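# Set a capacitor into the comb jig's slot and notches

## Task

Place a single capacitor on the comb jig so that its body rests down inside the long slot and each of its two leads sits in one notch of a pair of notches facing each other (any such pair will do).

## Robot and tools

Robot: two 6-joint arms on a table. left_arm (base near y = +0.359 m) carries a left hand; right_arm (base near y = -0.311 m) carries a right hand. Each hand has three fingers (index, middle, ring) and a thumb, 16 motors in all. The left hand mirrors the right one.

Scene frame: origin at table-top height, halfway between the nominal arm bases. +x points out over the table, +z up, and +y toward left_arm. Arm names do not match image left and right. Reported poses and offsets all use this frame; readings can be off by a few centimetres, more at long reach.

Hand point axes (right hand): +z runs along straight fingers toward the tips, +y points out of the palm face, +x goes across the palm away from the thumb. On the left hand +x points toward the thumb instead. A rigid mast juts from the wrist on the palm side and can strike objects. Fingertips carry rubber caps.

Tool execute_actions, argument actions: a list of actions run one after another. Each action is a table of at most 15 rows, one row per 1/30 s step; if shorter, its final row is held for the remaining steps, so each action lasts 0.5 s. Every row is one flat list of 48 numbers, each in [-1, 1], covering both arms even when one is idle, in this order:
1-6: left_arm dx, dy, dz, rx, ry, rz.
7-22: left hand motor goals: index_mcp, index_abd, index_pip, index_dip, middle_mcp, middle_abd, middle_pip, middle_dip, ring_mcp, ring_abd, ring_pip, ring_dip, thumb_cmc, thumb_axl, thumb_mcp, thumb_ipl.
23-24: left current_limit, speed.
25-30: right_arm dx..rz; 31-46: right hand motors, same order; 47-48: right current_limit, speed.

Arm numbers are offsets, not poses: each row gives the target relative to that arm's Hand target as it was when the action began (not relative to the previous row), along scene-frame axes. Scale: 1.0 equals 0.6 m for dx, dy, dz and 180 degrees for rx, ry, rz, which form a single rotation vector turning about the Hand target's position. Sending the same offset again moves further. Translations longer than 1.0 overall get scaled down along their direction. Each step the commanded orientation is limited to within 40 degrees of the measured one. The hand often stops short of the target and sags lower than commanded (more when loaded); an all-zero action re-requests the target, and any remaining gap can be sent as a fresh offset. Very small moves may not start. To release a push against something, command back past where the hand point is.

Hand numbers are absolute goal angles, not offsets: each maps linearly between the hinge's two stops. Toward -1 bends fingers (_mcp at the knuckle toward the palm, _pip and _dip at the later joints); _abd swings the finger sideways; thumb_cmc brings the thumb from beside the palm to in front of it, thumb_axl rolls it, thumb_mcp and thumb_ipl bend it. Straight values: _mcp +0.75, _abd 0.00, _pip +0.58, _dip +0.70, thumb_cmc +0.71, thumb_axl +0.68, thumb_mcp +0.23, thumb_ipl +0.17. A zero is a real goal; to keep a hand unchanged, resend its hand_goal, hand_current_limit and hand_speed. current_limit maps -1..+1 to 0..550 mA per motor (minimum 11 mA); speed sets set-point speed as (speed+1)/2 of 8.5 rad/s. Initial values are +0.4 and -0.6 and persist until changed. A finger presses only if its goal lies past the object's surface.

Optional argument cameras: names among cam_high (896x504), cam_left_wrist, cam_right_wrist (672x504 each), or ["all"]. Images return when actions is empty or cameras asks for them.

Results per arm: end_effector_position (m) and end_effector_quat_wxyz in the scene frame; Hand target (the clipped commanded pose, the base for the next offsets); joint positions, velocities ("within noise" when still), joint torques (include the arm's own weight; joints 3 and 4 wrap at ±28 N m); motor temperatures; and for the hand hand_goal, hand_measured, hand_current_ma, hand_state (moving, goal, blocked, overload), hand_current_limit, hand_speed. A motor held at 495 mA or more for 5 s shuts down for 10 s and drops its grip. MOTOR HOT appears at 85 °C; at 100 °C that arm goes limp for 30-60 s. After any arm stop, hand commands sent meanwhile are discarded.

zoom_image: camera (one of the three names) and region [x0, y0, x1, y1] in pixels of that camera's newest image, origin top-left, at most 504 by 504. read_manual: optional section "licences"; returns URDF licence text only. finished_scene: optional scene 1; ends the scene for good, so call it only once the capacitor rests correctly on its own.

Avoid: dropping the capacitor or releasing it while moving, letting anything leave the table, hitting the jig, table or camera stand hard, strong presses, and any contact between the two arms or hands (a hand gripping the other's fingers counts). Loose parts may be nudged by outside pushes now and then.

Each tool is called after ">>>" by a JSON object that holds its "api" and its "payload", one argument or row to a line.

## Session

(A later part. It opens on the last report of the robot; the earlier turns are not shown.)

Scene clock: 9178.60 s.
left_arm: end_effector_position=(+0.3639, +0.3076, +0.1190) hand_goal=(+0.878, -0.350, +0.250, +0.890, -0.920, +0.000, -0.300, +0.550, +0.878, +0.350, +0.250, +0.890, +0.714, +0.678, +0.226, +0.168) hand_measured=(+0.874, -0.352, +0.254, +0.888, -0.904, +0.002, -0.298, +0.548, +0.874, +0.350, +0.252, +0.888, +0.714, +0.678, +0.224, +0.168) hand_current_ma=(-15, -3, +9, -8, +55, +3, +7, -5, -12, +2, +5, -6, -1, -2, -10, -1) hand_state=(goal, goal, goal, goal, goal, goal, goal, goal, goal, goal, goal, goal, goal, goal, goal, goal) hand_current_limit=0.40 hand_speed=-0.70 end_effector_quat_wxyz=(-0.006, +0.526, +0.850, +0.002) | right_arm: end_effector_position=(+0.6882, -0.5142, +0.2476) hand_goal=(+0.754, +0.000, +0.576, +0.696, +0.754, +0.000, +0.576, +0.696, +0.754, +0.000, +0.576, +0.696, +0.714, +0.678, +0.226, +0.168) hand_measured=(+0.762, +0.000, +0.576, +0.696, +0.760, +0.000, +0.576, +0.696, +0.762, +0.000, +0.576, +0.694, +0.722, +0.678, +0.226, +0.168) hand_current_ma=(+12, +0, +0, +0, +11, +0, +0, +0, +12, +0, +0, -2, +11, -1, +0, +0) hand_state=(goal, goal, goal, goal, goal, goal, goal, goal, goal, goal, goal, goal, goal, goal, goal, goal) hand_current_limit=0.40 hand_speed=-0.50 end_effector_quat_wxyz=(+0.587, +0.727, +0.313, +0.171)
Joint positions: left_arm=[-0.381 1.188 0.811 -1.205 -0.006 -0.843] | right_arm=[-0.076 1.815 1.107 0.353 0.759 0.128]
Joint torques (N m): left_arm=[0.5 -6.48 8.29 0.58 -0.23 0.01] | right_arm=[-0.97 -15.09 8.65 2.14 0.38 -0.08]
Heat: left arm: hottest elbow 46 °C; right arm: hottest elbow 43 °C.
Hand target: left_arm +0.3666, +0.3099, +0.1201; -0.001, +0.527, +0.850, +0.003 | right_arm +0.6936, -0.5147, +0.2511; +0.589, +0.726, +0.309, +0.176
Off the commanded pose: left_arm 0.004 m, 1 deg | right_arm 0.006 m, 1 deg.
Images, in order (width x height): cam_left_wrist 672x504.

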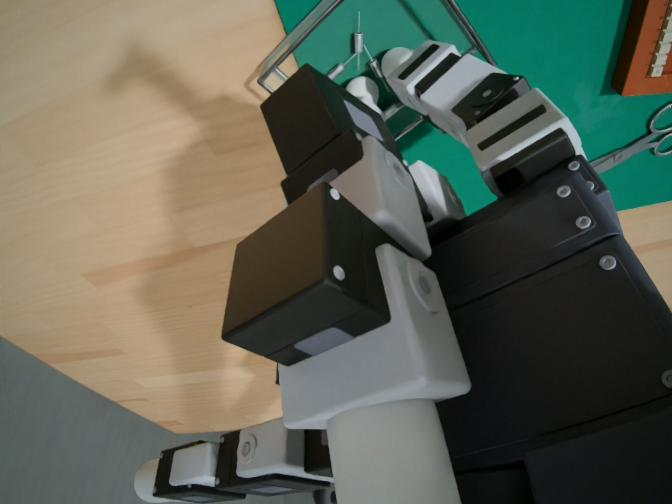

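>>> {"api": "execute_actions", "payload": {
  "actions": [
    [[0.0042,-0.018,0.0,0,0,-0.0278,0.877,-0.35,0.25,0.889,-0.92,0,-0.3,0.55,0.877,0.35,0.25,0.889,0.714,0.678,0.226,0.168,0.4,-0.7,0,0,0,0,0,0,0.754,0,0.576,0.696,0.754,0,0.576,0.696,0.754,0,0.576,0.696,0.714,0.678,0.226,0.168,0.4,-0.5]]
  ],
  "cameras": ["cam_left_wrist"]
}}

>>> {"api": "zoom_image", "payload": {
  "camera": "cam_left_wrist",
  "region": [330, 20, 410, 80]
}}

Scene clock: 9239.10 s.
left_arm: end_effector_position=(+0.3678, +0.3031, +0.1190) hand_goal=(+0.878, -0.350, +0.250, +0.890, -0.920, +0.000, -0.300, +0.550, +0.878, +0.350, +0.250, +0.890, +0.714, +0.678, +0.226, +0.168) hand_measured=(+0.876, -0.350, +0.254, +0.888, -0.904, +0.002, -0.298, +0.548, +0.872, +0.354, +0.250, +0.888, +0.714, +0.678, +0.224, +0.168) hand_current_ma=(-4, -1, +9, -4, +55, +3, +7, -5, -15, +8, -2, -6, -1, -2, -10, -1) hand_state=(goal, goal, goal, goal, goal, goal, goal, goal, goal, goal, goal, goal, goal, goal, goal, goal) hand_current_limit=0.40 hand_speed=-0.70 end_effector_quat_wxyz=(-0.006, +0.555, +0.832, +0.002) | right_arm: end_effector_position=(+0.6882, -0.5142, +0.2476) hand_goal=(+0.754, +0.000, +0.576, +0.696, +0.754, +0.000, +0.576, +0.696, +0.754, +0.000, +0.576, +0.696, +0.714, +0.678, +0.226, +0.168) hand_measured=(+0.762, +0.000, +0.576, +0.696, +0.760, +0.000, +0.576, +0.696, +0.762, +0.000, +0.576, +0.694, +0.722, +0.678, +0.226, +0.168) hand_current_ma=(+12, +0, +0, +0, +11, +0, +0, +0, +12, +0, +0, -2, +11, -1, +0, +0) hand_state=(goal, goal, goal, goal, goal, goal, goal, goal, goal, goal, goal, goal, goal, goal, goal, goal) hand_current_limit=0.40 hand_speed=-0.50 end_effector_quat_wxyz=(+0.587, +0.727, +0.313, +0.171)
Joint positions: left_arm=[-0.381 1.188 0.811 -1.205 -0.007 -0.775] | right_arm=[-0.076 1.815 1.107 0.353 0.759 0.128]
Joint torques (N m): left_arm=[-0.73 -6.59 8.23 0.61 -0.2 0.01] | right_arm=[-1.03 -15.33 8.77 2.07 0.38 -0.08]
Heat: left arm: hottest elbow 44 °C; right arm: hottest elbow 43 °C.
Hand target: left_arm +0.3691, +0.2991, +0.1201; -0.001, +0.564, +0.826, +0.003 | right_arm +0.6936, -0.5147, +0.2511; +0.589, +0.726, +0.309, +0.176
Off the commanded pose: left_arm 0.004 m, 1 deg | right_arm 0.006 m, 1 deg.
Images, in order (width x height): cam_left_wrist 672x504.

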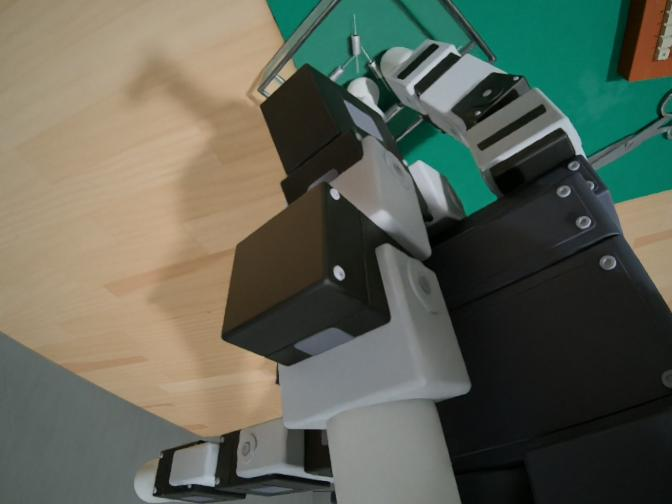

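Scaled by 6.300 from the camera's 672x504 image, which has a finer 960x720 frame.

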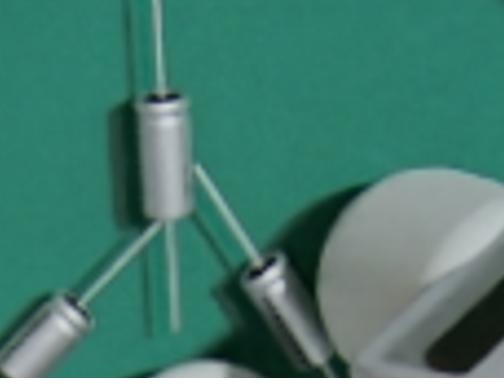

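>>> {"api": "execute_actions", "payload": {
  "actions": [
    [[0.0,0.0,-0.0025,0,0,0,0.877,-0.392,0.25,0.889,-0.92,0,-0.3,0.55,0.877,0.392,0.25,0.889,0.714,0.678,0.226,0.168,0.4,-0.7,0,0,0,0,0,0,0.754,0,0.576,0.696,0.754,0,0.576,0.696,0.754,0,0.576,0.696,0.714,0.678,0.226,0.168,0.4,-0.5]]
  ],
  "cameras": ["cam_left_wrist"]
}}

>>> {"api": "zoom_image", "payload": {
  "camera": "cam_left_wrist",
  "region": [330, 20, 410, 80]
}}

Scene clock: 9266.30 s.
left_arm: end_effector_position=(+0.3674, +0.3032, +0.1178) hand_goal=(+0.878, -0.392, +0.250, +0.890, -0.920, +0.000, -0.300, +0.550, +0.878, +0.392, +0.250, +0.890, +0.714, +0.678, +0.226, +0.168) hand_measured=(+0.876, -0.386, +0.254, +0.888, -0.904, +0.002, -0.298, +0.548, +0.874, +0.388, +0.248, +0.888, +0.714, +0.678, +0.224, +0.168) hand_current_ma=(-3, +16, +8, -4, +55, +3, +7, -5, -13, -12, -3, -5, -1, -2, -10, -1) hand_state=(goal, goal, goal, goal, goal, goal, goal, goal, goal, goal, goal, goal, goal, goal, goal, goal) hand_current_limit=0.40 hand_speed=-0.70 end_effector_quat_wxyz=(-0.006, +0.556, +0.831, +0.002) | right_arm: end_effector_position=(+0.6882, -0.5142, +0.2476) hand_goal=(+0.754, +0.000, +0.576, +0.696, +0.754, +0.000, +0.576, +0.696, +0.754, +0.000, +0.576, +0.696, +0.714, +0.678, +0.226, +0.168) hand_measured=(+0.762, +0.000, +0.576, +0.696, +0.760, +0.000, +0.576, +0.696, +0.762, +0.000, +0.576, +0.694, +0.722, +0.678, +0.226, +0.168) hand_current_ma=(+12, +0, +0, +0, +11, +0, +0, +0, +12, +0, +0, -2, +11, -1, +0, +0) hand_state=(goal, goal, goal, goal, goal, goal, goal, goal, goal, goal, goal, goal, goal, goal, goal, goal) hand_current_limit=0.40 hand_speed=-0.50 end_effector_quat_wxyz=(+0.587, +0.727, +0.313, +0.171)
Joint positions: left_arm=[-0.381 1.188 0.808 -1.201 -0.007 -0.774] | right_arm=[-0.076 1.815 1.107 0.353 0.759 0.128]
Joint torques (N m): left_arm=[-0.79 -6.42 8.25 0.65 -0.19 0.03] | right_arm=[-0.85 -14.92 8.8 2.17 0.41 -0.09]
Heat: left arm: hottest elbow 43 °C; right arm: hottest elbow 43 °C.
Hand target: left_arm +0.3690, +0.2991, +0.1186; -0.001, +0.564, +0.826, +0.003 | right_arm +0.6936, -0.5147, +0.2511; +0.589, +0.726, +0.309, +0.176
Off the commanded pose: left_arm 0.004 m, 1 deg | right_arm 0.006 m, 1 deg.
Images, in order (width x height): cam_left_wrist 672x504.

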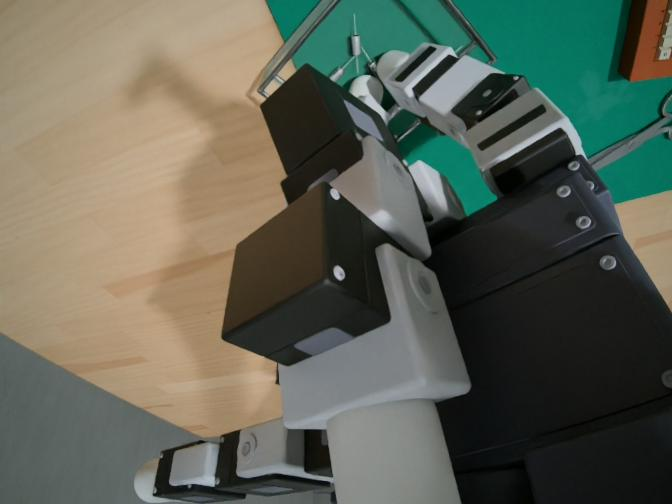

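Scaled by 6.300 from the camera's 672x504 image, which has a finer 960x720 frame.

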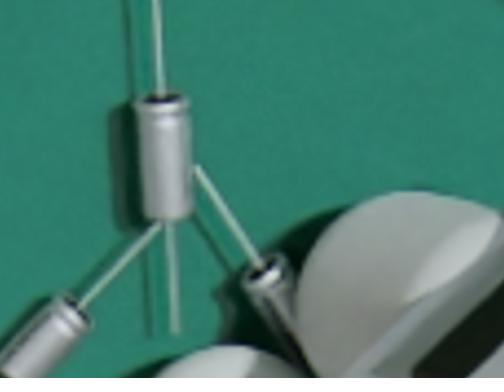

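>>> {"api": "execute_actions", "payload": {
  "actions": [
    [[0.0,0.0,-0.0035,0,0,0,0.877,-0.396,0.25,0.889,-0.92,0,-0.3,0.55,0.877,0.396,0.25,0.889,0.714,0.678,0.226,0.168,0.4,-0.7,0,0,0,0,0,0,0.754,0,0.576,0.696,0.754,0,0.576,0.696,0.754,0,0.576,0.696,0.714,0.678,0.226,0.168,0.4,-0.5]]
  ],
  "cameras": []
}}

>>> {"api": "zoom_image", "payload": {
  "camera": "cam_left_wrist",
  "region": [330, 20, 410, 80]
}}

Scene clock: 9274.40 s.
left_arm: end_effector_position=(+0.3676, +0.3031, +0.1177) hand_goal=(+0.878, -0.396, +0.250, +0.890, -0.920, +0.000, -0.300, +0.550, +0.878, +0.396, +0.250, +0.890, +0.714, +0.678, +0.226, +0.168) hand_measured=(+0.878, -0.386, +0.252, +0.888, -0.904, +0.002, -0.298, +0.548, +0.874, +0.388, +0.248, +0.888, +0.714, +0.678, +0.224, +0.168) hand_current_ma=(-1, +27, +8, -4, +55, +3, +7, -5, -9, -18, -3, -5, -1, -2, -10, -1) hand_state=(goal, goal, goal, goal, goal, goal, goal, goal, goal, goal, goal, goal, goal, goal, goal, goal) hand_current_limit=0.40 hand_speed=-0.70 end_effector_quat_wxyz=(-0.006, +0.556, +0.831, +0.002) | right_arm: end_effector_position=(+0.6882, -0.5142, +0.2476) hand_goal=(+0.754, +0.000, +0.576, +0.696, +0.754, +0.000, +0.576, +0.696, +0.754, +0.000, +0.576, +0.696, +0.714, +0.678, +0.226, +0.168) hand_measured=(+0.762, +0.000, +0.576, +0.696, +0.760, +0.000, +0.576, +0.696, +0.762, +0.000, +0.576, +0.694, +0.722, +0.678, +0.226, +0.168) hand_current_ma=(+12, +0, +0, +0, +11, +0, +0, +0, +12, +0, +0, -2, +11, -1, +0, +0) hand_state=(goal, goal, goal, goal, goal, goal, goal, goal, goal, goal, goal, goal, goal, goal, goal, goal) hand_current_limit=0.40 hand_speed=-0.50 end_effector_quat_wxyz=(+0.587, +0.727, +0.313, +0.171)
Joint positions: left_arm=[-0.381 1.188 0.807 -1.2 -0.007 -0.774] | right_arm=[-0.076 1.815 1.107 0.353 0.759 0.128]
Joint torques (N m): left_arm=[-0.73 -6.18 7.97 0.84 -0.2 0.03] | right_arm=[-0.85 -15.03 8.77 2.11 0.4 -0.07]
Heat: left arm: hottest elbow 43 °C; right arm: hottest elbow 43 °C.
Hand target: left_arm +0.3691, +0.2991, +0.1166; +0.000, +0.564, +0.826, +0.003 | right_arm +0.6936, -0.5147, +0.2511; +0.589, +0.726, +0.309, +0.176
Off the commanded pose: left_arm 0.004 m, 1 deg | right_arm 0.006 m, 1 deg.
No camera images: "cameras" was empty.

Scaled by 6.300 from the camera's 672x504 image, which has a finer 960x720 frame.
This view is cut from an older image: the scene may have changed since it was taken.

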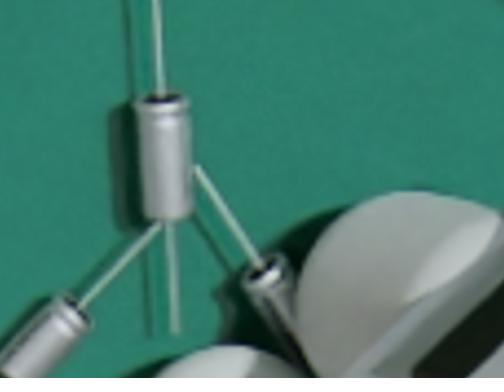

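>>> {"api": "execute_actions", "payload": {
  "actions": [
    [[0.0098,-0.0042,0.0203,-0.0031,-0.0078,0,0.877,-0.396,0.25,0.889,-0.92,0,-0.3,0.55,0.877,0.396,0.25,0.889,0.714,0.678,0.226,0.168,0.4,-0.7,0,0,0,0,0,0,0.754,0,0.576,0.696,0.754,0,0.576,0.696,0.754,0,0.576,0.696,0.714,0.678,0.226,0.168,0.4,-0.5]],
    [[0,0,0,0,0,0,0.877,-0.45,0.25,0.889,-0.92,0,-0.3,0.55,0.877,0.45,0.25,0.889,0.714,0.678,0.226,0.168,0.4,-0.7,0,0,0,0,0,0,0.754,0,0.576,0.696,0.754,0,0.576,0.696,0.754,0,0.576,0.696,0.714,0.678,0.226,0.168,0.4,-0.5]]
  ],
  "cameras": ["cam_left_wrist"]
}}

>>> {"api": "zoom_image", "payload": {
  "camera": "cam_left_wrist",
  "region": [330, 20, 410, 80]
}}

Scene clock: 9293.87 s.
left_arm: end_effector_position=(+0.3676, +0.3031, +0.1180) hand_goal=(+0.878, -0.450, +0.250, +0.890, -0.920, +0.000, -0.300, +0.550, +0.878, +0.450, +0.250, +0.890, +0.714, +0.678, +0.226, +0.168) hand_measured=(+0.878, -0.398, +0.252, +0.888, -0.904, +0.002, -0.298, +0.548, +0.874, +0.402, +0.248, +0.888, +0.714, +0.678, +0.224, +0.168) hand_current_ma=(-1, +171, +4, -4, +55, +3, +7, -5, -9, -160, -3, -5, -1, -2, -10, -1) hand_state=(goal, blocked, goal, goal, goal, goal, goal, goal, goal, blocked, goal, goal, goal, goal, goal, goal) hand_current_limit=0.40 hand_speed=-0.70 end_effector_quat_wxyz=(-0.005, +0.556, +0.831, +0.003) | right_arm: end_effector_position=(+0.6882, -0.5142, +0.2476) hand_goal=(+0.754, +0.000, +0.576, +0.696, +0.754, +0.000, +0.576, +0.696, +0.754, +0.000, +0.576, +0.696, +0.714, +0.678, +0.226, +0.168) hand_measured=(+0.762, +0.000, +0.576, +0.696, +0.760, +0.000, +0.576, +0.696, +0.762, +0.000, +0.576, +0.694, +0.722, +0.678, +0.226, +0.168) hand_current_ma=(+12, +0, +0, +0, +11, +0, +0, +0, +12, +0, +0, -2, +11, -1, +0, +0) hand_state=(goal, goal, goal, goal, goal, goal, goal, goal, goal, goal, goal, goal, goal, goal, goal, goal) hand_current_limit=0.40 hand_speed=-0.50 end_effector_quat_wxyz=(+0.587, +0.727, +0.313, +0.171)
Joint positions: left_arm=[-0.381 1.187 0.807 -1.2 -0.007 -0.774] | right_arm=[-0.076 1.815 1.107 0.353 0.759 0.128]
Joint torques (N m): left_arm=[-0.79 -7.24 9.59 0.57 -0.21 0.03] | right_arm=[-1.03 -15.21 8.76 2.09 0.39 -0.09]
Heat: left arm: hottest elbow 42 °C; right arm: hottest elbow 43 °C.
Hand target: left_arm +0.3750, +0.2966, +0.1287; +0.012, +0.564, +0.826, +0.006 | right_arm +0.6936, -0.5147, +0.2511; +0.589, +0.726, +0.309, +0.176
Off the commanded pose: left_arm 0.015 m, 2 deg | right_arm 0.006 m, 1 deg.
Images, in order (width x height): cam_left_wrist 672x504.

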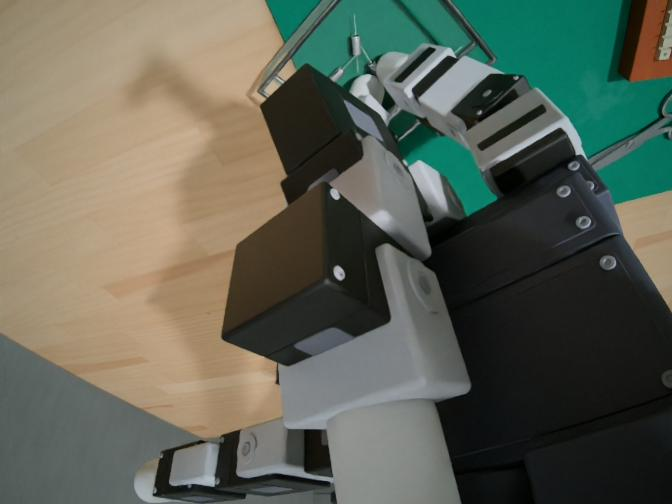

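Scaled by 6.300 from the camera's 672x504 image, which has a finer 960x720 frame.

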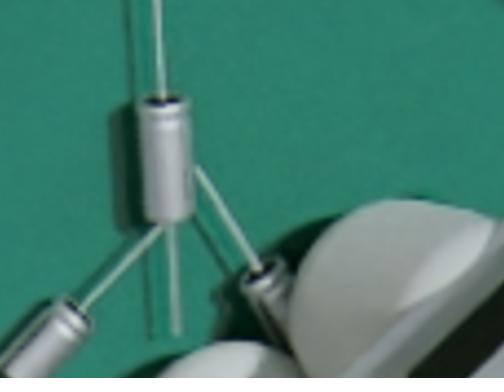

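>>> {"api": "execute_actions", "payload": {
  "actions": [
    [[0,0,0,0,0,0,0.887,-0.453,0.2295,0.897,-0.92,0,-0.3,0.55,0.887,0.453,0.2295,0.897,0.714,0.678,0.226,0.168,0.4,-0.9,0,0,0,0,0,0,0.754,0,0.576,0.696,0.754,0,0.576,0.696,0.754,0,0.576,0.696,0.714,0.678,0.226,0.168,0.4,-0.5],[0,0,0,0,0,0,0.8965,-0.457,0.209,0.905,-0.92,0,-0.3,0.55,0.8965,0.457,0.209,0.905,0.714,0.678,0.226,0.168,0.4,-0.9,0,0,0,0,0,0,0.754,0,0.576,0.696,0.754,0,0.576,0.696,0.754,0,0.576,0.696,0.714,0.678,0.226,0.168,0.4,-0.5],[0,0,0,0,0,0,0.906,-0.46,0.1885,0.913,-0.92,0,-0.3,0.55,0.906,0.46,0.1885,0.913,0.714,0.678,0.226,0.168,0.4,-0.9,0,0,0,0,0,0,0.754,0,0.576,0.696,0.754,0,0.576,0.696,0.754,0,0.576,0.696,0.714,0.678,0.226,0.168,0.4,-0.5],[0,0,0,0,0,0,0.916,-0.463,0.168,0.921,-0.92,0,-0.3,0.55,0.916,0.463,0.168,0.921,0.714,0.678,0.226,0.168,0.4,-0.9,0,0,0,0,0,0,0.754,0,0.576,0.696,0.754,0,0.576,0.696,0.754,0,0.576,0.696,0.714,0.678,0.226,0.168,0.4,-0.5]],
    [[0,0,0,0,0,0,0.926,-0.467,0.1475,0.929,-0.92,0,-0.3,0.55,0.926,0.467,0.1475,0.929,0.714,0.678,0.226,0.168,0.4,-0.9,0,0,0,0,0,0,0.754,0,0.576,0.696,0.754,0,0.576,0.696,0.754,0,0.576,0.696,0.714,0.678,0.226,0.168,0.4,-0.5],[0,0,0,0,0,0,0.9355,-0.47,0.127,0.9375,-0.92,0,-0.3,0.55,0.9355,0.47,0.127,0.9375,0.714,0.678,0.226,0.168,0.4,-0.9,0,0,0,0,0,0,0.754,0,0.576,0.696,0.754,0,0.576,0.696,0.754,0,0.576,0.696,0.714,0.678,0.226,0.168,0.4,-0.5],[0,0,0,0,0,0,0.945,-0.473,0.1065,0.9455,-0.92,0,-0.3,0.55,0.945,0.473,0.1065,0.9455,0.714,0.678,0.226,0.168,0.4,-0.9,0,0,0,0,0,0,0.754,0,0.576,0.696,0.754,0,0.576,0.696,0.754,0,0.576,0.696,0.714,0.678,0.226,0.168,0.4,-0.5],[0,0,0,0,0,0,0.955,-0.477,0.086,0.9535,-0.92,0,-0.3,0.55,0.955,0.477,0.086,0.9535,0.714,0.678,0.226,0.168,0.4,-0.9,0,0,0,0,0,0,0.754,0,0.576,0.696,0.754,0,0.576,0.696,0.754,0,0.576,0.696,0.714,0.678,0.226,0.168,0.4,-0.5]]
  ],
  "cameras": ["cam_left_wrist"]
}}

>>> {"api": "zoom_image", "payload": {
  "camera": "cam_left_wrist",
  "region": [330, 20, 410, 80]
}}

Scene clock: 9338.13 s.
left_arm: end_effector_position=(+0.3677, +0.3031, +0.1182) hand_goal=(+0.956, -0.476, +0.086, +0.954, -0.920, +0.000, -0.300, +0.550, +0.956, +0.478, +0.086, +0.954, +0.714, +0.678, +0.226, +0.168) hand_measured=(+0.952, -0.420, +0.086, +0.948, -0.904, +0.002, -0.298, +0.548, +0.946, +0.424, +0.084, +0.948, +0.714, +0.678, +0.224, +0.168) hand_current_ma=(-14, +188, +0, -15, +55, +3, +7, -5, -29, -181, -3, -16, -1, -2, -10, -1) hand_state=(goal, blocked, goal, goal, goal, goal, goal, goal, goal, blocked, goal, goal, goal, goal, goal, goal) hand_current_limit=0.40 hand_speed=-0.90 end_effector_quat_wxyz=(-0.005, +0.556, +0.831, +0.003) | right_arm: end_effector_position=(+0.6882, -0.5142, +0.2476) hand_goal=(+0.754, +0.000, +0.576, +0.696, +0.754, +0.000, +0.576, +0.696, +0.754, +0.000, +0.576, +0.696, +0.714, +0.678, +0.226, +0.168) hand_measured=(+0.762, +0.000, +0.576, +0.696, +0.760, +0.000, +0.576, +0.696, +0.762, +0.000, +0.576, +0.694, +0.722, +0.678, +0.226, +0.168) hand_current_ma=(+12, +0, +0, +0, +11, +0, +0, +0, +12, +0, +0, -2, +11, -1, +0, +0) hand_state=(goal, goal, goal, goal, goal, goal, goal, goal, goal, goal, goal, goal, goal, goal, goal, goal) hand_current_limit=0.40 hand_speed=-0.50 end_effector_quat_wxyz=(+0.587, +0.727, +0.313, +0.171)
Joint positions: left_arm=[-0.381 1.187 0.807 -1.199 -0.007 -0.774] | right_arm=[-0.076 1.815 1.107 0.353 0.759 0.128]
Joint torques (N m): left_arm=[-0.79 -7.18 9.59 0.57 -0.2 0.03] | right_arm=[-1.14 -15.09 8.73 2.09 0.4 -0.06]
Heat: left arm: hottest elbow 42 °C; right arm: hottest elbow 43 °C.
Hand target: left_arm +0.3750, +0.2966, +0.1288; +0.012, +0.564, +0.826, +0.006 | right_arm +0.6936, -0.5147, +0.2511; +0.589, +0.726, +0.309, +0.176
Off the commanded pose: left_arm 0.014 m, 2 deg | right_arm 0.006 m, 1 deg.
Images, in order (width x height): cam_left_wrist 672x504.

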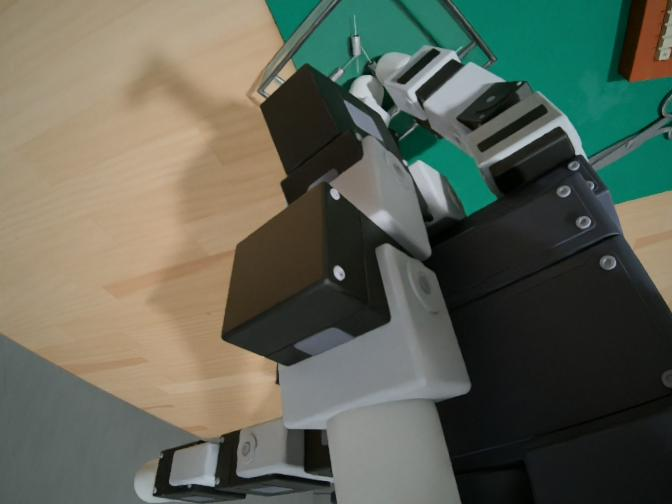

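Scaled by 6.300 from the camera's 672x504 image, which has a finer 960x720 frame.

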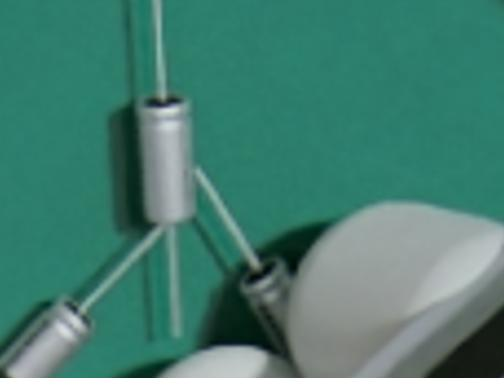

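>>> {"api": "execute_actions", "payload": {
  "actions": [
    [[0,0,0,0,0,0,0.955,-0.38,0.086,0.9535,-0.92,0,-0.3,0.55,0.955,0.38,0.086,0.9535,0.714,0.678,0.226,0.168,0.4,-0.8,0,0,0,0,0,0,0.754,0,0.576,0.696,0.754,0,0.576,0.696,0.754,0,0.576,0.696,0.714,0.678,0.226,0.168,0.4,-0.5]],
    [[-0.0098,0.0042,-0.019,0.0031,0.0078,0,0.877,-0.37,0.25,0.889,-0.92,0,-0.3,0.55,0.877,0.37,0.25,0.889,0.714,0.678,0.226,0.168,0.4,-0.8,0,0,0,0,0,0,0.754,0,0.576,0.696,0.754,0,0.576,0.696,0.754,0,0.576,0.696,0.714,0.678,0.226,0.168,0.4,-0.5]],
    [[0,0,-0.004,0,0,0,0.877,-0.395,0.25,0.889,-0.92,0,-0.3,0.55,0.877,0.395,0.25,0.889,0.714,0.678,0.226,0.168,0.4,-0.8,0,0,0,0,0,0,0.754,0,0.576,0.696,0.754,0,0.576,0.696,0.754,0,0.576,0.696,0.714,0.678,0.226,0.168,0.4,-0.5]]
  ],
  "cameras": ["cam_left_wrist"]
}}

>>> {"api": "zoom_image", "payload": {
  "camera": "cam_left_wrist",
  "region": [330, 20, 410, 80]
}}

Scene clock: 9377.13 s.
left_arm: end_effector_position=(+0.3683, +0.3029, +0.1178) hand_goal=(+0.878, -0.394, +0.250, +0.890, -0.920, +0.000, -0.300, +0.550, +0.878, +0.396, +0.250, +0.890, +0.714, +0.678, +0.226, +0.168) hand_measured=(+0.876, -0.382, +0.240, +0.892, -0.904, +0.002, -0.298, +0.548, +0.872, +0.386, +0.244, +0.890, +0.714, +0.678, +0.224, +0.168) hand_current_ma=(-6, +34, -29, +3, +55, +3, +7, -5, -15, -24, -17, +1, -1, -2, -10, -1) hand_state=(goal, goal, goal, goal, goal, goal, goal, goal, goal, goal, goal, goal, goal, goal, goal, goal) hand_current_limit=0.40 hand_speed=-0.80 end_effector_quat_wxyz=(-0.003, +0.556, +0.831, +0.003) | right_arm: end_effector_position=(+0.6882, -0.5142, +0.2476) hand_goal=(+0.754, +0.000, +0.576, +0.696, +0.754, +0.000, +0.576, +0.696, +0.754, +0.000, +0.576, +0.696, +0.714, +0.678, +0.226, +0.168) hand_measured=(+0.762, +0.000, +0.576, +0.696, +0.760, +0.000, +0.576, +0.696, +0.762, +0.000, +0.576, +0.694, +0.722, +0.678, +0.226, +0.168) hand_current_ma=(+12, +0, +0, +0, +11, +0, +0, +0, +12, +0, +0, -2, +11, -1, +0, +0) hand_state=(goal, goal, goal, goal, goal, goal, goal, goal, goal, goal, goal, goal, goal, goal, goal, goal) hand_current_limit=0.40 hand_speed=-0.50 end_effector_quat_wxyz=(+0.587, +0.727, +0.313, +0.171)
Joint positions: left_arm=[-0.381 1.187 0.806 -1.195 -0.008 -0.773] | right_arm=[-0.076 1.815 1.107 0.353 0.759 0.128]
Joint torques (N m): left_arm=[-0.67 -5.89 7.86 0.84 -0.18 0.04] | right_arm=[-0.97 -15.21 8.7 2.18 0.38 -0.09]
Heat: left arm: hottest elbow 42 °C; right arm: hottest elbow 43 °C.
Hand target: left_arm +0.3691, +0.2991, +0.1150; -0.001, +0.564, +0.826, +0.003 | right_arm +0.6936, -0.5147, +0.2511; +0.589, +0.726, +0.309, +0.176
Off the commanded pose: left_arm 0.005 m, 1 deg | right_arm 0.006 m, 1 deg.
Images, in order (width x height): cam_left_wrist 672x504.

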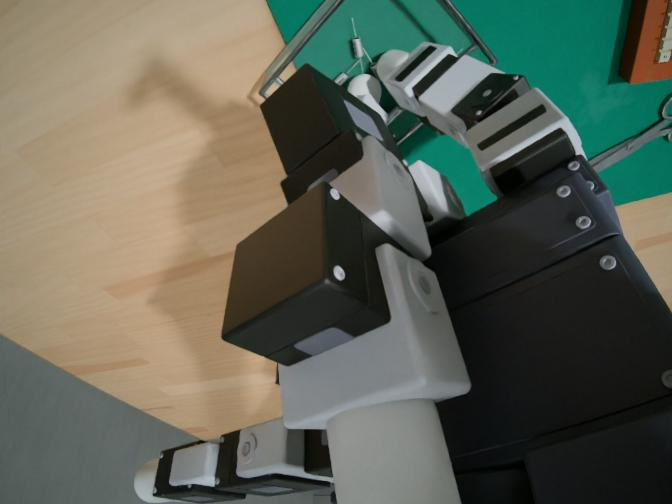

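Scaled by 6.300 from the camera's 672x504 image, which has a finer 960x720 frame.

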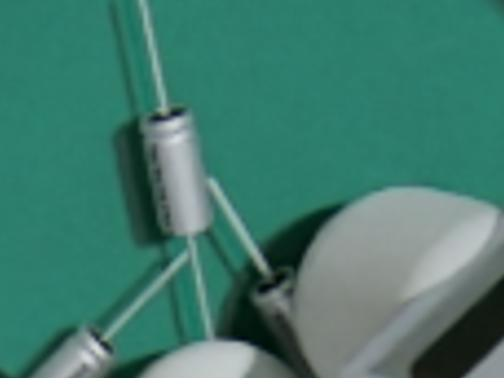

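>>> {"api": "execute_actions", "payload": {
  "actions": [
    [[0,0,-0.003,0,0,0,0.877,-0.45,0.25,0.889,-0.92,0,-0.3,0.55,0.877,0.45,0.25,0.889,0.714,0.678,0.226,0.168,0.4,-0.8,0,0,0,0,0,0,0.754,0,0.576,0.696,0.754,0,0.576,0.696,0.754,0,0.576,0.696,0.714,0.678,0.226,0.168,0.4,-0.5]]
  ],
  "cameras": ["cam_left_wrist"]
}}

>>> {"api": "zoom_image", "payload": {
  "camera": "cam_left_wrist",
  "region": [330, 20, 410, 80]
}}

Scene clock: 9410.73 s.
left_arm: end_effector_position=(+0.3684, +0.3031, +0.1175) hand_goal=(+0.878, -0.450, +0.250, +0.890, -0.920, +0.000, -0.300, +0.550, +0.878, +0.450, +0.250, +0.890, +0.714, +0.678, +0.226, +0.168) hand_measured=(+0.878, -0.392, +0.242, +0.892, -0.904, +0.002, -0.298, +0.548, +0.876, +0.410, +0.244, +0.890, +0.714, +0.678, +0.224, +0.168) hand_current_ma=(+2, +200, -27, +3, +55, +3, +7, -5, -7, -126, -15, +1, -1, -2, -10, -1) hand_state=(goal, blocked, goal, goal, goal, goal, goal, goal, goal, blocked, goal, goal, goal, goal, goal, goal) hand_current_limit=0.40 hand_speed=-0.80 end_effector_quat_wxyz=(-0.003, +0.556, +0.831, +0.004) | right_arm: end_effector_position=(+0.6882, -0.5142, +0.2476) hand_goal=(+0.754, +0.000, +0.576, +0.696, +0.754, +0.000, +0.576, +0.696, +0.754, +0.000, +0.576, +0.696, +0.714, +0.678, +0.226, +0.168) hand_measured=(+0.762, +0.000, +0.576, +0.696, +0.760, +0.000, +0.576, +0.696, +0.762, +0.000, +0.576, +0.694, +0.722, +0.678, +0.226, +0.168) hand_current_ma=(+12, +0, +0, +0, +11, +0, +0, +0, +12, +0, +0, -2, +11, -1, +0, +0) hand_state=(goal, goal, goal, goal, goal, goal, goal, goal, goal, goal, goal, goal, goal, goal, goal, goal) hand_current_limit=0.40 hand_speed=-0.50 end_effector_quat_wxyz=(+0.587, +0.727, +0.313, +0.171)
Joint positions: left_arm=[-0.381 1.187 0.805 -1.193 -0.009 -0.773] | right_arm=[-0.076 1.815 1.107 0.353 0.759 0.128]
Joint torques (N m): left_arm=[-0.67 -5.83 7.66 0.99 -0.13 0.03] | right_arm=[-1.03 -15.27 8.77 1.96 0.39 -0.06]
Heat: left arm: hottest elbow 42 °C; right arm: hottest elbow 43 °C.
Hand target: left_arm +0.3690, +0.2991, +0.1131; -0.001, +0.564, +0.826, +0.003 | right_arm +0.6936, -0.5147, +0.2511; +0.589, +0.726, +0.309, +0.176
Off the commanded pose: left_arm 0.006 m, 1 deg | right_arm 0.006 m, 1 deg.
Images, in order (width x height): cam_left_wrist 672x504.

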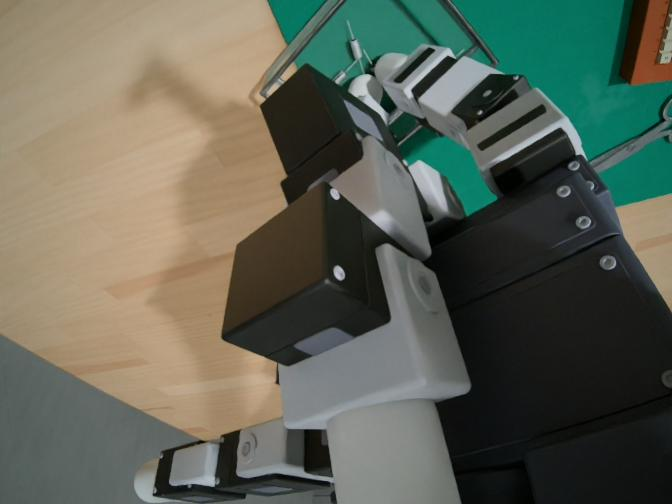

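Scaled by 6.300 from the camera's 672x504 image, which has a finer 960x720 frame.

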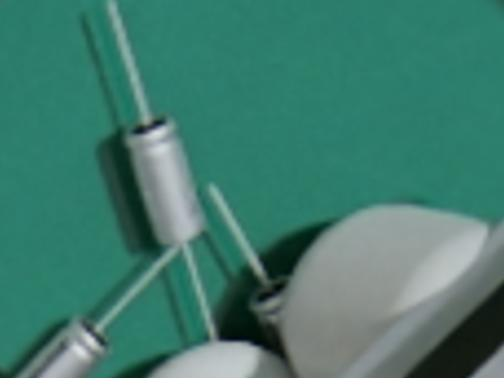

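>>> {"api": "execute_actions", "payload": {
  "actions": [
    [[0,0,0,0,0,0,0.877,-0.34,0.25,0.889,-0.92,0,-0.3,0.55,0.877,0.34,0.25,0.889,0.714,0.678,0.226,0.168,0.4,-0.7,0,0,0,0,0,0,0.754,0,0.576,0.696,0.754,0,0.576,0.696,0.754,0,0.576,0.696,0.714,0.678,0.226,0.168,0.4,-0.5]],
    [[0,0,0.06,0,0,0,0.877,-0.3,0.25,0.889,-0.92,0,-0.3,0.55,0.877,0.3,0.25,0.889,0.714,0.678,0.226,0.168,0.4,-0.7,0,0,0,0,0,0,0.754,0,0.576,0.696,0.754,0,0.576,0.696,0.754,0,0.576,0.696,0.714,0.678,0.226,0.168,0.4,-0.5]],
    [[0,0,0.06,0,0,0,0.877,-0.25,0.25,0.889,-0.92,0,-0.3,0.55,0.877,0.25,0.25,0.889,0.714,0.678,0.226,0.168,0.4,-0.7,0,0,0,0,0,0,0.754,0,0.576,0.696,0.754,0,0.576,0.696,0.754,0,0.576,0.696,0.714,0.678,0.226,0.168,0.4,-0.5]],
    [[0.006,-0.012,0.05,0,0,0.018,0.877,-0.1,0.25,0.889,-0.92,0,-0.3,0.55,0.877,0.1,0.25,0.889,0.714,0.678,0.226,0.168,0.4,-0.7,0,0,0,0,0,0,0.754,0,0.576,0.696,0.754,0,0.576,0.696,0.754,0,0.576,0.696,0.714,0.678,0.226,0.168,0.4,-0.5]]
  ],
  "cameras": ["cam_left_wrist"]
}}

Scene clock: 9660.30 s.
left_arm: end_effector_position=(+0.3610, +0.3000, +0.1976) hand_goal=(+0.878, -0.100, +0.250, +0.890, -0.920, +0.000, -0.300, +0.550, +0.878, +0.100, +0.250, +0.890, +0.714, +0.678, +0.226, +0.168) hand_measured=(+0.874, -0.102, +0.248, +0.892, -0.904, +0.002, -0.298, +0.548, +0.872, +0.102, +0.248, +0.888, +0.714, +0.678, +0.224, +0.168) hand_current_ma=(-11, -6, -6, +2, +54, +3, +7, -5, -15, +5, -6, -4, -1, -2, -10, -1) hand_state=(goal, goal, goal, goal, goal, goal, goal, goal, goal, goal, goal, goal, goal, goal, goal, goal) hand_current_limit=0.40 hand_speed=-0.70 end_effector_quat_wxyz=(-0.016, +0.541, +0.841, +0.000) | right_arm: end_effector_position=(+0.6882, -0.5142, +0.2476) hand_goal=(+0.754, +0.000, +0.576, +0.696, +0.754, +0.000, +0.576, +0.696, +0.754, +0.000, +0.576, +0.696, +0.714, +0.678, +0.226, +0.168) hand_measured=(+0.762, +0.000, +0.576, +0.696, +0.760, +0.000, +0.576, +0.696, +0.762, +0.000, +0.576, +0.694, +0.722, +0.678, +0.226, +0.168) hand_current_ma=(+12, +0, +0, +0, +11, +0, +0, +0, +12, +0, +0, -2, +11, -1, +0, +0) hand_state=(goal, goal, goal, goal, goal, goal, goal, goal, goal, goal, goal, goal, goal, goal, goal, goal) hand_current_limit=0.40 hand_speed=-0.50 end_effector_quat_wxyz=(+0.587, +0.727, +0.313, +0.171)
Joint positions: left_arm=[-0.403 1.135 0.986 -1.454 -0.006 -0.831] | right_arm=[-0.076 1.815 1.107 0.353 0.759 0.128]
Joint torques (N m): left_arm=[-0.91 -5.13 12.81 -0.02 -0.22 -0.16] | right_arm=[-0.73 -15.15 8.66 2.04 0.39 -0.1]
Heat: left arm: hottest elbow 41 °C; right arm: hottest elbow 43 °C.
Hand target: left_arm +0.3727, +0.2920, +0.2150; -0.001, +0.540, +0.842, +0.003 | right_arm +0.6936, -0.5147, +0.2511; +0.589, +0.726, +0.309, +0.176
Off the commanded pose: left_arm 0.023 m, 2 deg | right_arm 0.006 m, 1 deg.
Images, in order (width x height): cam_left_wrist 672x504.

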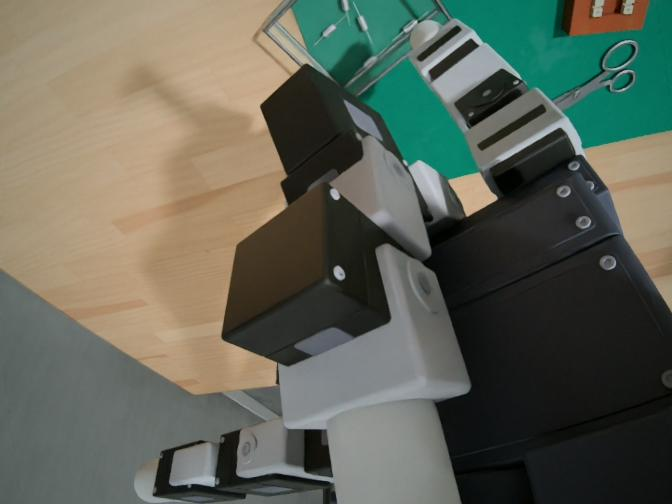

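>>> {"api": "execute_actions", "payload": {
  "actions": [],
  "cameras": ["cam_high", "cam_left_wrist"]
}}

Scene clock: 9722.30 s.
left_arm: end_effector_position=(+0.3610, +0.3001, +0.1976) hand_goal=(+0.878, -0.100, +0.250, +0.890, -0.920, +0.000, -0.300, +0.550, +0.878, +0.100, +0.250, +0.890, +0.714, +0.678, +0.226, +0.168) hand_measured=(+0.874, -0.102, +0.248, +0.892, -0.904, +0.002, -0.298, +0.548, +0.872, +0.102, +0.248, +0.888, +0.714, +0.678, +0.224, +0.168) hand_current_ma=(-11, -6, -6, +2, +54, +3, +7, -5, -15, +5, -6, -4, -1, -2, -10, -1) hand_state=(goal, goal, goal, goal, goal, goal, goal, goal, goal, goal, goal, goal, goal, goal, goal, goal) hand_current_limit=0.40 hand_speed=-0.70 end_effector_quat_wxyz=(-0.016, +0.541, +0.841, +0.000) | right_arm: end_effector_position=(+0.6882, -0.5142, +0.2476) hand_goal=(+0.754, +0.000, +0.576, +0.696, +0.754, +0.000, +0.576, +0.696, +0.754, +0.000, +0.576, +0.696, +0.714, +0.678, +0.226, +0.168) hand_measured=(+0.762, +0.000, +0.576, +0.696, +0.760, +0.000, +0.576, +0.696, +0.762, +0.000, +0.576, +0.694, +0.722, +0.678, +0.226, +0.168) hand_current_ma=(+12, +0, +0, +0, +11, +0, +0, +0, +12, +0, +0, -2, +11, -1, +0, +0) hand_state=(goal, goal, goal, goal, goal, goal, goal, goal, goal, goal, goal, goal, goal, goal, goal, goal) hand_current_limit=0.40 hand_speed=-0.50 end_effector_quat_wxyz=(+0.587, +0.727, +0.313, +0.171)
Joint positions: left_arm=[-0.403 1.135 0.986 -1.454 -0.006 -0.831] | right_arm=[-0.076 1.815 1.107 0.353 0.759 0.128]
Joint velocities: within noise
Joint torques (N m): left_arm=[-0.91 -5.07 12.83 -0.02 -0.23 -0.17] | right_arm=[-0.62 -15.15 8.83 2.04 0.43 -0.1]
Motor temperatures (°C): left_arm=[25 28 43 27 28 27] | right_arm=[27 35 43 28 26 27]
Heat: left arm: hottest elbow 43 °C; right arm: hottest elbow 43 °C.
Hand target: left_arm +0.3727, +0.2920, +0.2150; -0.001, +0.540, +0.842, +0.003 | right_arm +0.6936, -0.5147, +0.2511; +0.589, +0.726, +0.309, +0.176
Off the commanded pose: left_arm 0.023 m, 2 deg | right_arm 0.006 m, 1 deg.
Images, in order (width x height): cam_high 896x504, cam_left_wrist 672x504.

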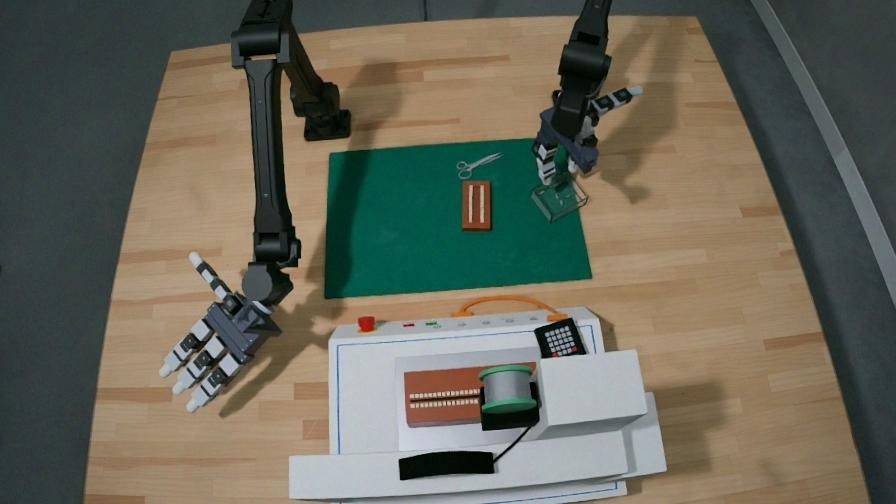

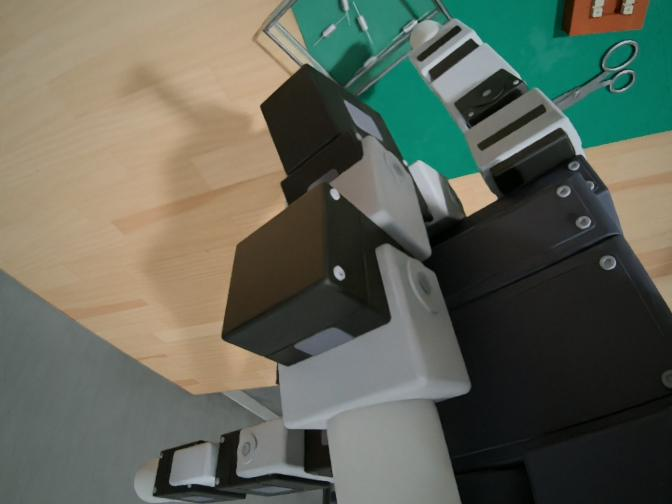

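>>> {"api": "execute_actions", "payload": {
  "actions": [
    [[0,0,0,0,0,0,0.877,0,0.25,0.889,-0.92,0,-0.3,0.55,0.877,0,0.25,0.889,0.714,0.678,0.226,0.168,0.4,-0.5,0,0,0,0,0,0,0.754,0,0.576,0.696,0.754,0,0.576,0.696,0.754,0,0.576,0.696,0.714,0.678,0.226,0.168,0.4,-0.5]],
    [[0,0,0,0,0,0,-0.92,0,-0.3,0.55,-0.92,0,-0.3,0.55,0.754,0,0.576,0.696,0.714,0.678,0.226,0.168,0.4,-0.5,0,0,0,0,0,0,0.754,0,0.576,0.696,0.754,0,0.576,0.696,0.754,0,0.576,0.696,0.714,0.678,0.226,0.168,0.4,-0.5]],
    [[0,0,0,0,0,0,-0.92,0,-0.3,0.55,-0.92,0,-0.3,0.55,0.754,0,0.576,-0.3,0.714,0.678,0.226,0.168,0.4,-0.5,0,0,0,0,0,0,0.754,0,0.576,0.696,0.754,0,0.576,0.696,0.754,0,0.576,0.696,0.714,0.678,0.226,0.168,0.4,-0.5]],
    [[0,0,0,0,0,0,-0.92,0,-0.3,0.55,0.3,0,-0.3,-0.97,0.754,0,0.576,-0.97,0.714,0.678,0.226,0.168,0.4,-0.5,0,0,0,0,0,0,0.754,0,0.576,0.696,0.754,0,0.576,0.696,0.754,0,0.576,0.696,0.714,0.678,0.226,0.168,0.4,-0.5]],
    [[0,0,0,0,0,0,-0.92,0,-0.3,0.55,0.754,0,0.576,-0.97,0.754,0,0.576,-0.97,0.714,0.678,0.226,0.168,0.4,-0.5,0,0,0,0,0,0,0.754,0,0.576,0.696,0.754,0,0.576,0.696,0.754,0,0.576,0.696,0.714,0.678,0.226,0.168,0.4,-0.5]],
    [[0,0,0,0,0,0,-0.92,0,-0.3,0.55,0.754,0,0.576,-0.97,0.754,0,0.576,-0.97,0.714,0.678,0.226,0.168,0.4,-0.5,0,0,0,0,0,0,0.754,0,0.576,0.696,0.754,0,0.576,0.696,0.754,0,0.576,0.696,0.714,0.678,0.226,0.168,0.4,-0.5]]
  ],
  "cameras": ["cam_high", "cam_left_wrist"]
}}

Scene clock: 9887.87 s.
left_arm: end_effector_position=(+0.3606, +0.3001, +0.1976) hand_goal=(-0.920, +0.000, -0.300, +0.550, +0.754, +0.000, +0.576, -0.970, +0.754, +0.000, +0.576, -0.970, +0.714, +0.678, +0.226, +0.168) hand_measured=(-0.906, -0.004, -0.296, +0.552, +0.750, +0.002, +0.574, -0.966, +0.756, +0.002, +0.574, -0.966, +0.714, +0.678, +0.224, +0.168) hand_current_ma=(+50, -8, +8, +7, -11, +3, -6, +8, +3, +7, -8, +10, -1, -2, -10, -1) hand_state=(goal, goal, goal, goal, goal, goal, goal, goal, goal, goal, goal, goal, goal, goal, goal, goal) hand_current_limit=0.40 hand_speed=-0.50 end_effector_quat_wxyz=(-0.017, +0.541, +0.841, +0.000) | right_arm: end_effector_position=(+0.6882, -0.5142, +0.2476) hand_goal=(+0.754, +0.000, +0.576, +0.696, +0.754, +0.000, +0.576, +0.696, +0.754, +0.000, +0.576, +0.696, +0.714, +0.678, +0.226, +0.168) hand_measured=(+0.762, +0.000, +0.576, +0.696, +0.760, +0.000, +0.576, +0.696, +0.762, +0.000, +0.576, +0.694, +0.722, +0.678, +0.226, +0.168) hand_current_ma=(+12, +0, +0, +0, +11, +0, +0, +0, +12, +0, +0, -2, +11, -1, +0, +0) hand_state=(goal, goal, goal, goal, goal, goal, goal, goal, goal, goal, goal, goal, goal, goal, goal, goal) hand_current_limit=0.40 hand_speed=-0.50 end_effector_quat_wxyz=(+0.587, +0.727, +0.313, +0.171)
Joint positions: left_arm=[-0.404 1.135 0.986 -1.455 -0.006 -0.832] | right_arm=[-0.076 1.815 1.107 0.353 0.759 0.128]
Joint torques (N m): left_arm=[-0.85 -5.19 12.82 0.01 -0.24 -0.17] | right_arm=[-0.91 -14.8 8.7 2.07 0.39 -0.12]
Heat: left arm: hottest elbow 45 °C; right arm: hottest elbow 43 °C.
Hand target: left_arm +0.3727, +0.2919, +0.2150; -0.001, +0.540, +0.842, +0.003 | right_arm +0.6936, -0.5147, +0.2511; +0.589, +0.726, +0.309, +0.176
Off the commanded pose: left_arm 0.023 m, 2 deg | right_arm 0.006 m, 1 deg.
Images, in order (width x height): cam_high 896x504, cam_left_wrist 672x504.

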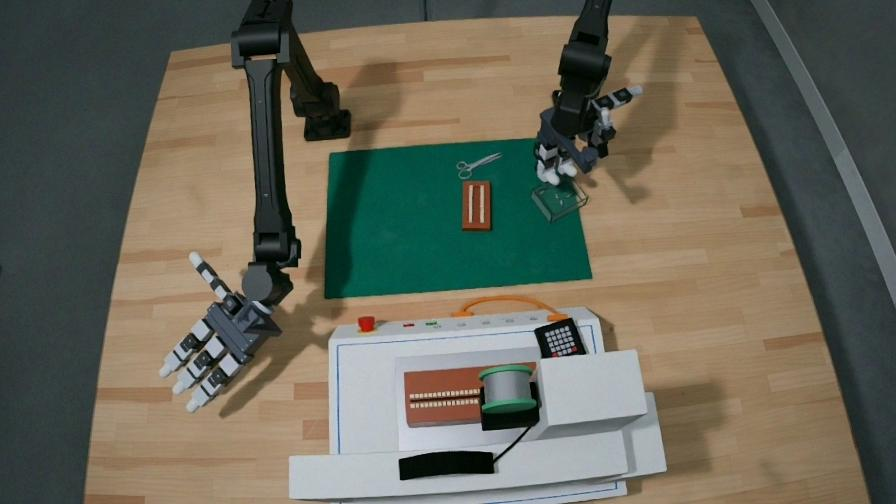

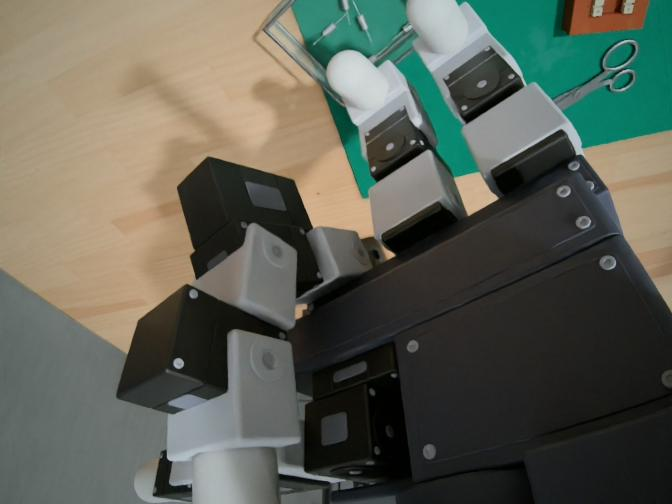

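>>> {"api": "zoom_image", "payload": {
  "camera": "cam_left_wrist",
  "region": [290, 0, 550, 195]
}}

>>> {"api": "zoom_image", "payload": {
  "camera": "cam_high",
  "region": [500, 120, 640, 240]
}}

Scaled by 1.938 from the camera's 672x504 image, which has a finer 960x720 frame.

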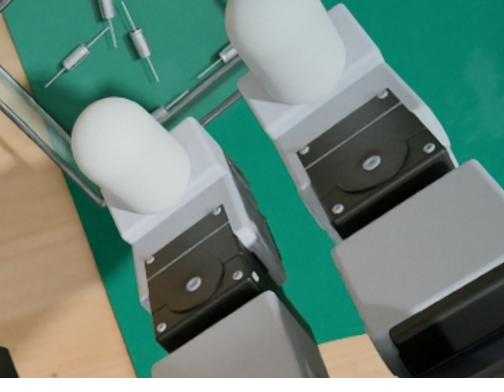

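Scaled by 3.600 from the camera's 896x504 image, which has a finer 1280x720 frame.

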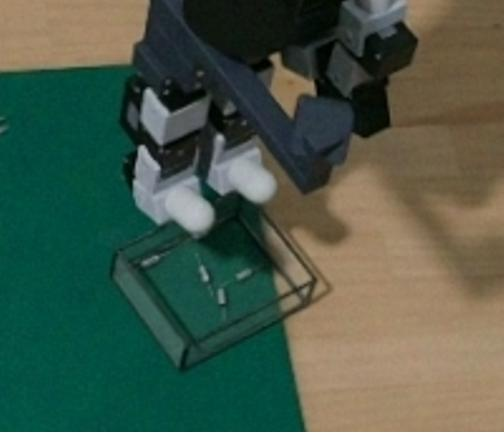

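>>> {"api": "execute_actions", "payload": {
  "actions": [
    [[-0.0138,0.0331,0,0,0,0.012,-0.92,0,-0.3,0.55,0.754,0,0.576,-0.97,0.754,0,0.576,-0.97,0.714,0.678,0.226,0.168,0.4,-0.5,0,0,0,0,0,0,0.754,0,0.576,0.696,0.754,0,0.576,0.696,0.754,0,0.576,0.696,0.714,0.678,0.226,0.168,0.4,-0.5],[-0.0277,0.0663,-0.02,0,0,0.0241,-0.92,0,-0.3,0.55,0.754,0,0.576,-0.97,0.754,0,0.576,-0.97,0.714,0.678,0.226,0.168,0.4,-0.5,0,0,0,0,0,0,0.754,0,0.576,0.696,0.754,0,0.576,0.696,0.754,0,0.576,0.696,0.714,0.678,0.226,0.168,0.4,-0.5]],
    [[0,0,-0.03,0,0,0,-0.92,0,-0.3,0.55,0.754,0,0.576,-0.97,0.754,0,0.576,-0.97,0.714,0.678,0.226,0.168,0.4,-0.5,0,0,0,0,0,0,0.754,0,0.576,0.696,0.754,0,0.576,0.696,0.754,0,0.576,0.696,0.714,0.678,0.226,0.168,0.4,-0.5],[0,0,-0.08,0,0,0,-0.92,0,-0.3,0.55,0.754,0,0.576,-0.97,0.754,0,0.576,-0.97,0.714,0.678,0.226,0.168,0.4,-0.5,0,0,0,0,0,0,0.754,0,0.576,0.696,0.754,0,0.576,0.696,0.754,0,0.576,0.696,0.714,0.678,0.226,0.168,0.4,-0.5]],
    [[0,0,0,0,0,0,-0.92,0,-0.3,0.55,0.754,0,0.576,-0.97,0.754,0,0.576,-0.97,0.714,0.678,0.226,0.168,0.4,-0.5,0,0,0,0,0,0,0.754,0,0.576,0.696,0.754,0,0.576,0.696,0.754,0,0.576,0.696,0.714,0.678,0.226,0.168,0.4,-0.5]]
  ],
  "cameras": ["cam_high", "cam_left_wrist"]
}}

Scene clock: 9966.27 s.
left_arm: end_effector_position=(+0.3510, +0.3312, +0.1540) hand_goal=(-0.920, +0.000, -0.300, +0.550, +0.754, +0.000, +0.576, -0.970, +0.754, +0.000, +0.576, -0.970, +0.714, +0.678, +0.226, +0.168) hand_measured=(-0.908, -0.004, -0.296, +0.552, +0.752, +0.002, +0.574, -0.966, +0.754, +0.002, +0.574, -0.966, +0.714, +0.678, +0.224, +0.168) hand_current_ma=(+42, -7, +8, +7, -8, +3, -6, +8, +2, +6, -7, +9, -1, -2, -10, -1) hand_state=(goal, goal, goal, goal, goal, goal, goal, goal, goal, goal, goal, goal, goal, goal, goal, goal) hand_current_limit=0.40 hand_speed=-0.50 end_effector_quat_wxyz=(-0.005, +0.508, +0.861, +0.003) | right_arm: end_effector_position=(+0.6882, -0.5142, +0.2476) hand_goal=(+0.754, +0.000, +0.576, +0.696, +0.754, +0.000, +0.576, +0.696, +0.754, +0.000, +0.576, +0.696, +0.714, +0.678, +0.226, +0.168) hand_measured=(+0.762, +0.000, +0.576, +0.696, +0.760, +0.000, +0.576, +0.696, +0.762, +0.000, +0.576, +0.694, +0.722, +0.678, +0.226, +0.168) hand_current_ma=(+12, +0, +0, +0, +11, +0, +0, +0, +12, +0, +0, -2, +11, -1, +0, +0) hand_state=(goal, goal, goal, goal, goal, goal, goal, goal, goal, goal, goal, goal, goal, goal, goal, goal) hand_current_limit=0.40 hand_speed=-0.50 end_effector_quat_wxyz=(+0.587, +0.727, +0.313, +0.171)
Joint positions: left_arm=[-0.326 1.104 0.845 -1.321 -0.008 -0.832] | right_arm=[-0.076 1.815 1.107 0.353 0.759 0.128]
Joint torques (N m): left_arm=[0.44 -4.72 9.28 0.65 -0.19 0] | right_arm=[-1.14 -15.09 8.85 2.19 0.39 -0.09]
Heat: left arm: hottest elbow 45 °C; right arm: hottest elbow 43 °C.
Hand target: left_arm +0.3561, +0.3318, +0.1550; -0.001, +0.508, +0.861, +0.003 | right_arm +0.6936, -0.5147, +0.2511; +0.589, +0.726, +0.309, +0.176
Off the commanded pose: left_arm 0.005 m, 1 deg | right_arm 0.006 m, 1 deg.
Images, in order (width x height): cam_high 896x504, cam_left_wrist 672x504.

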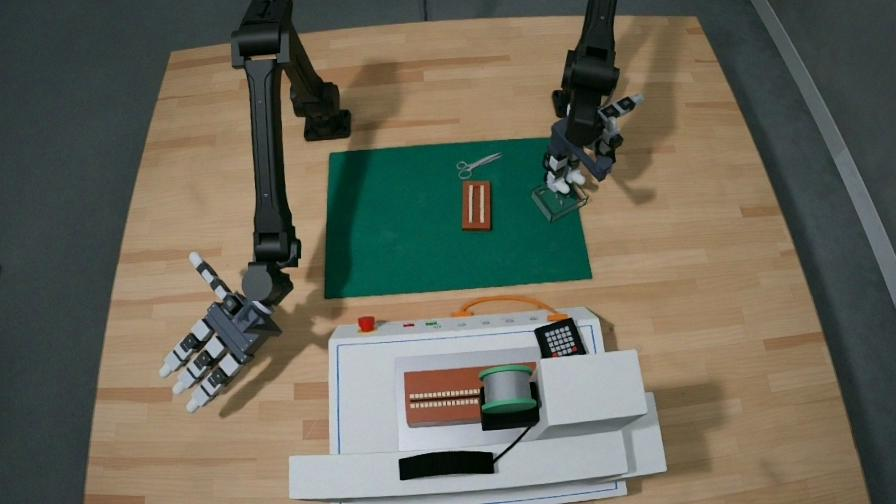

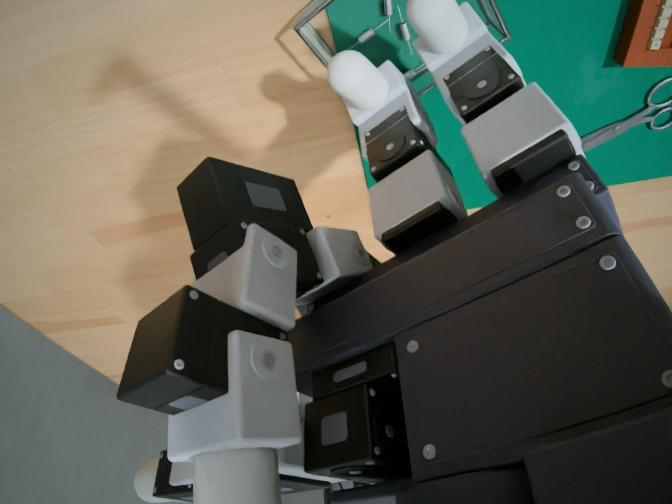

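>>> {"api": "zoom_image", "payload": {
  "camera": "cam_left_wrist",
  "region": [280, 0, 520, 180]
}}

>>> {"api": "zoom_image", "payload": {
  "camera": "cam_high",
  "region": [500, 120, 640, 240]
}}

Scaled by 2.100 from the camera's 672x504 image, which has a finer 960x720 frame.

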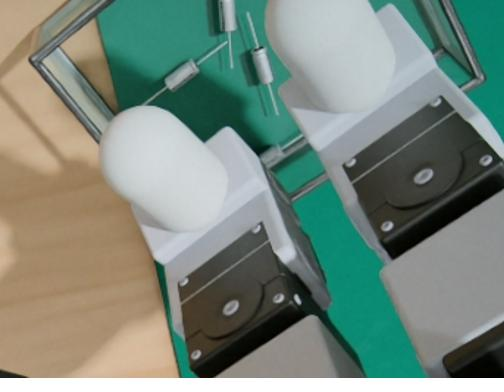

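Scaled by 3.600 from the camera's 896x504 image, which has a finer 1280x720 frame.

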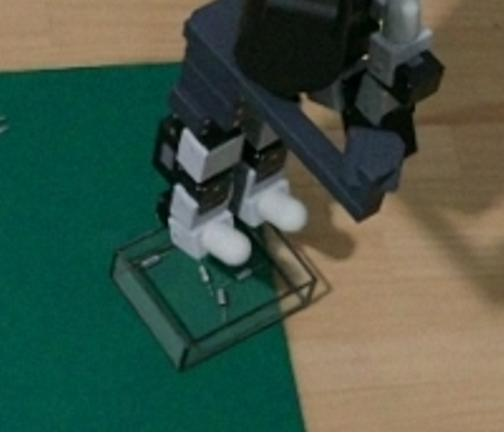

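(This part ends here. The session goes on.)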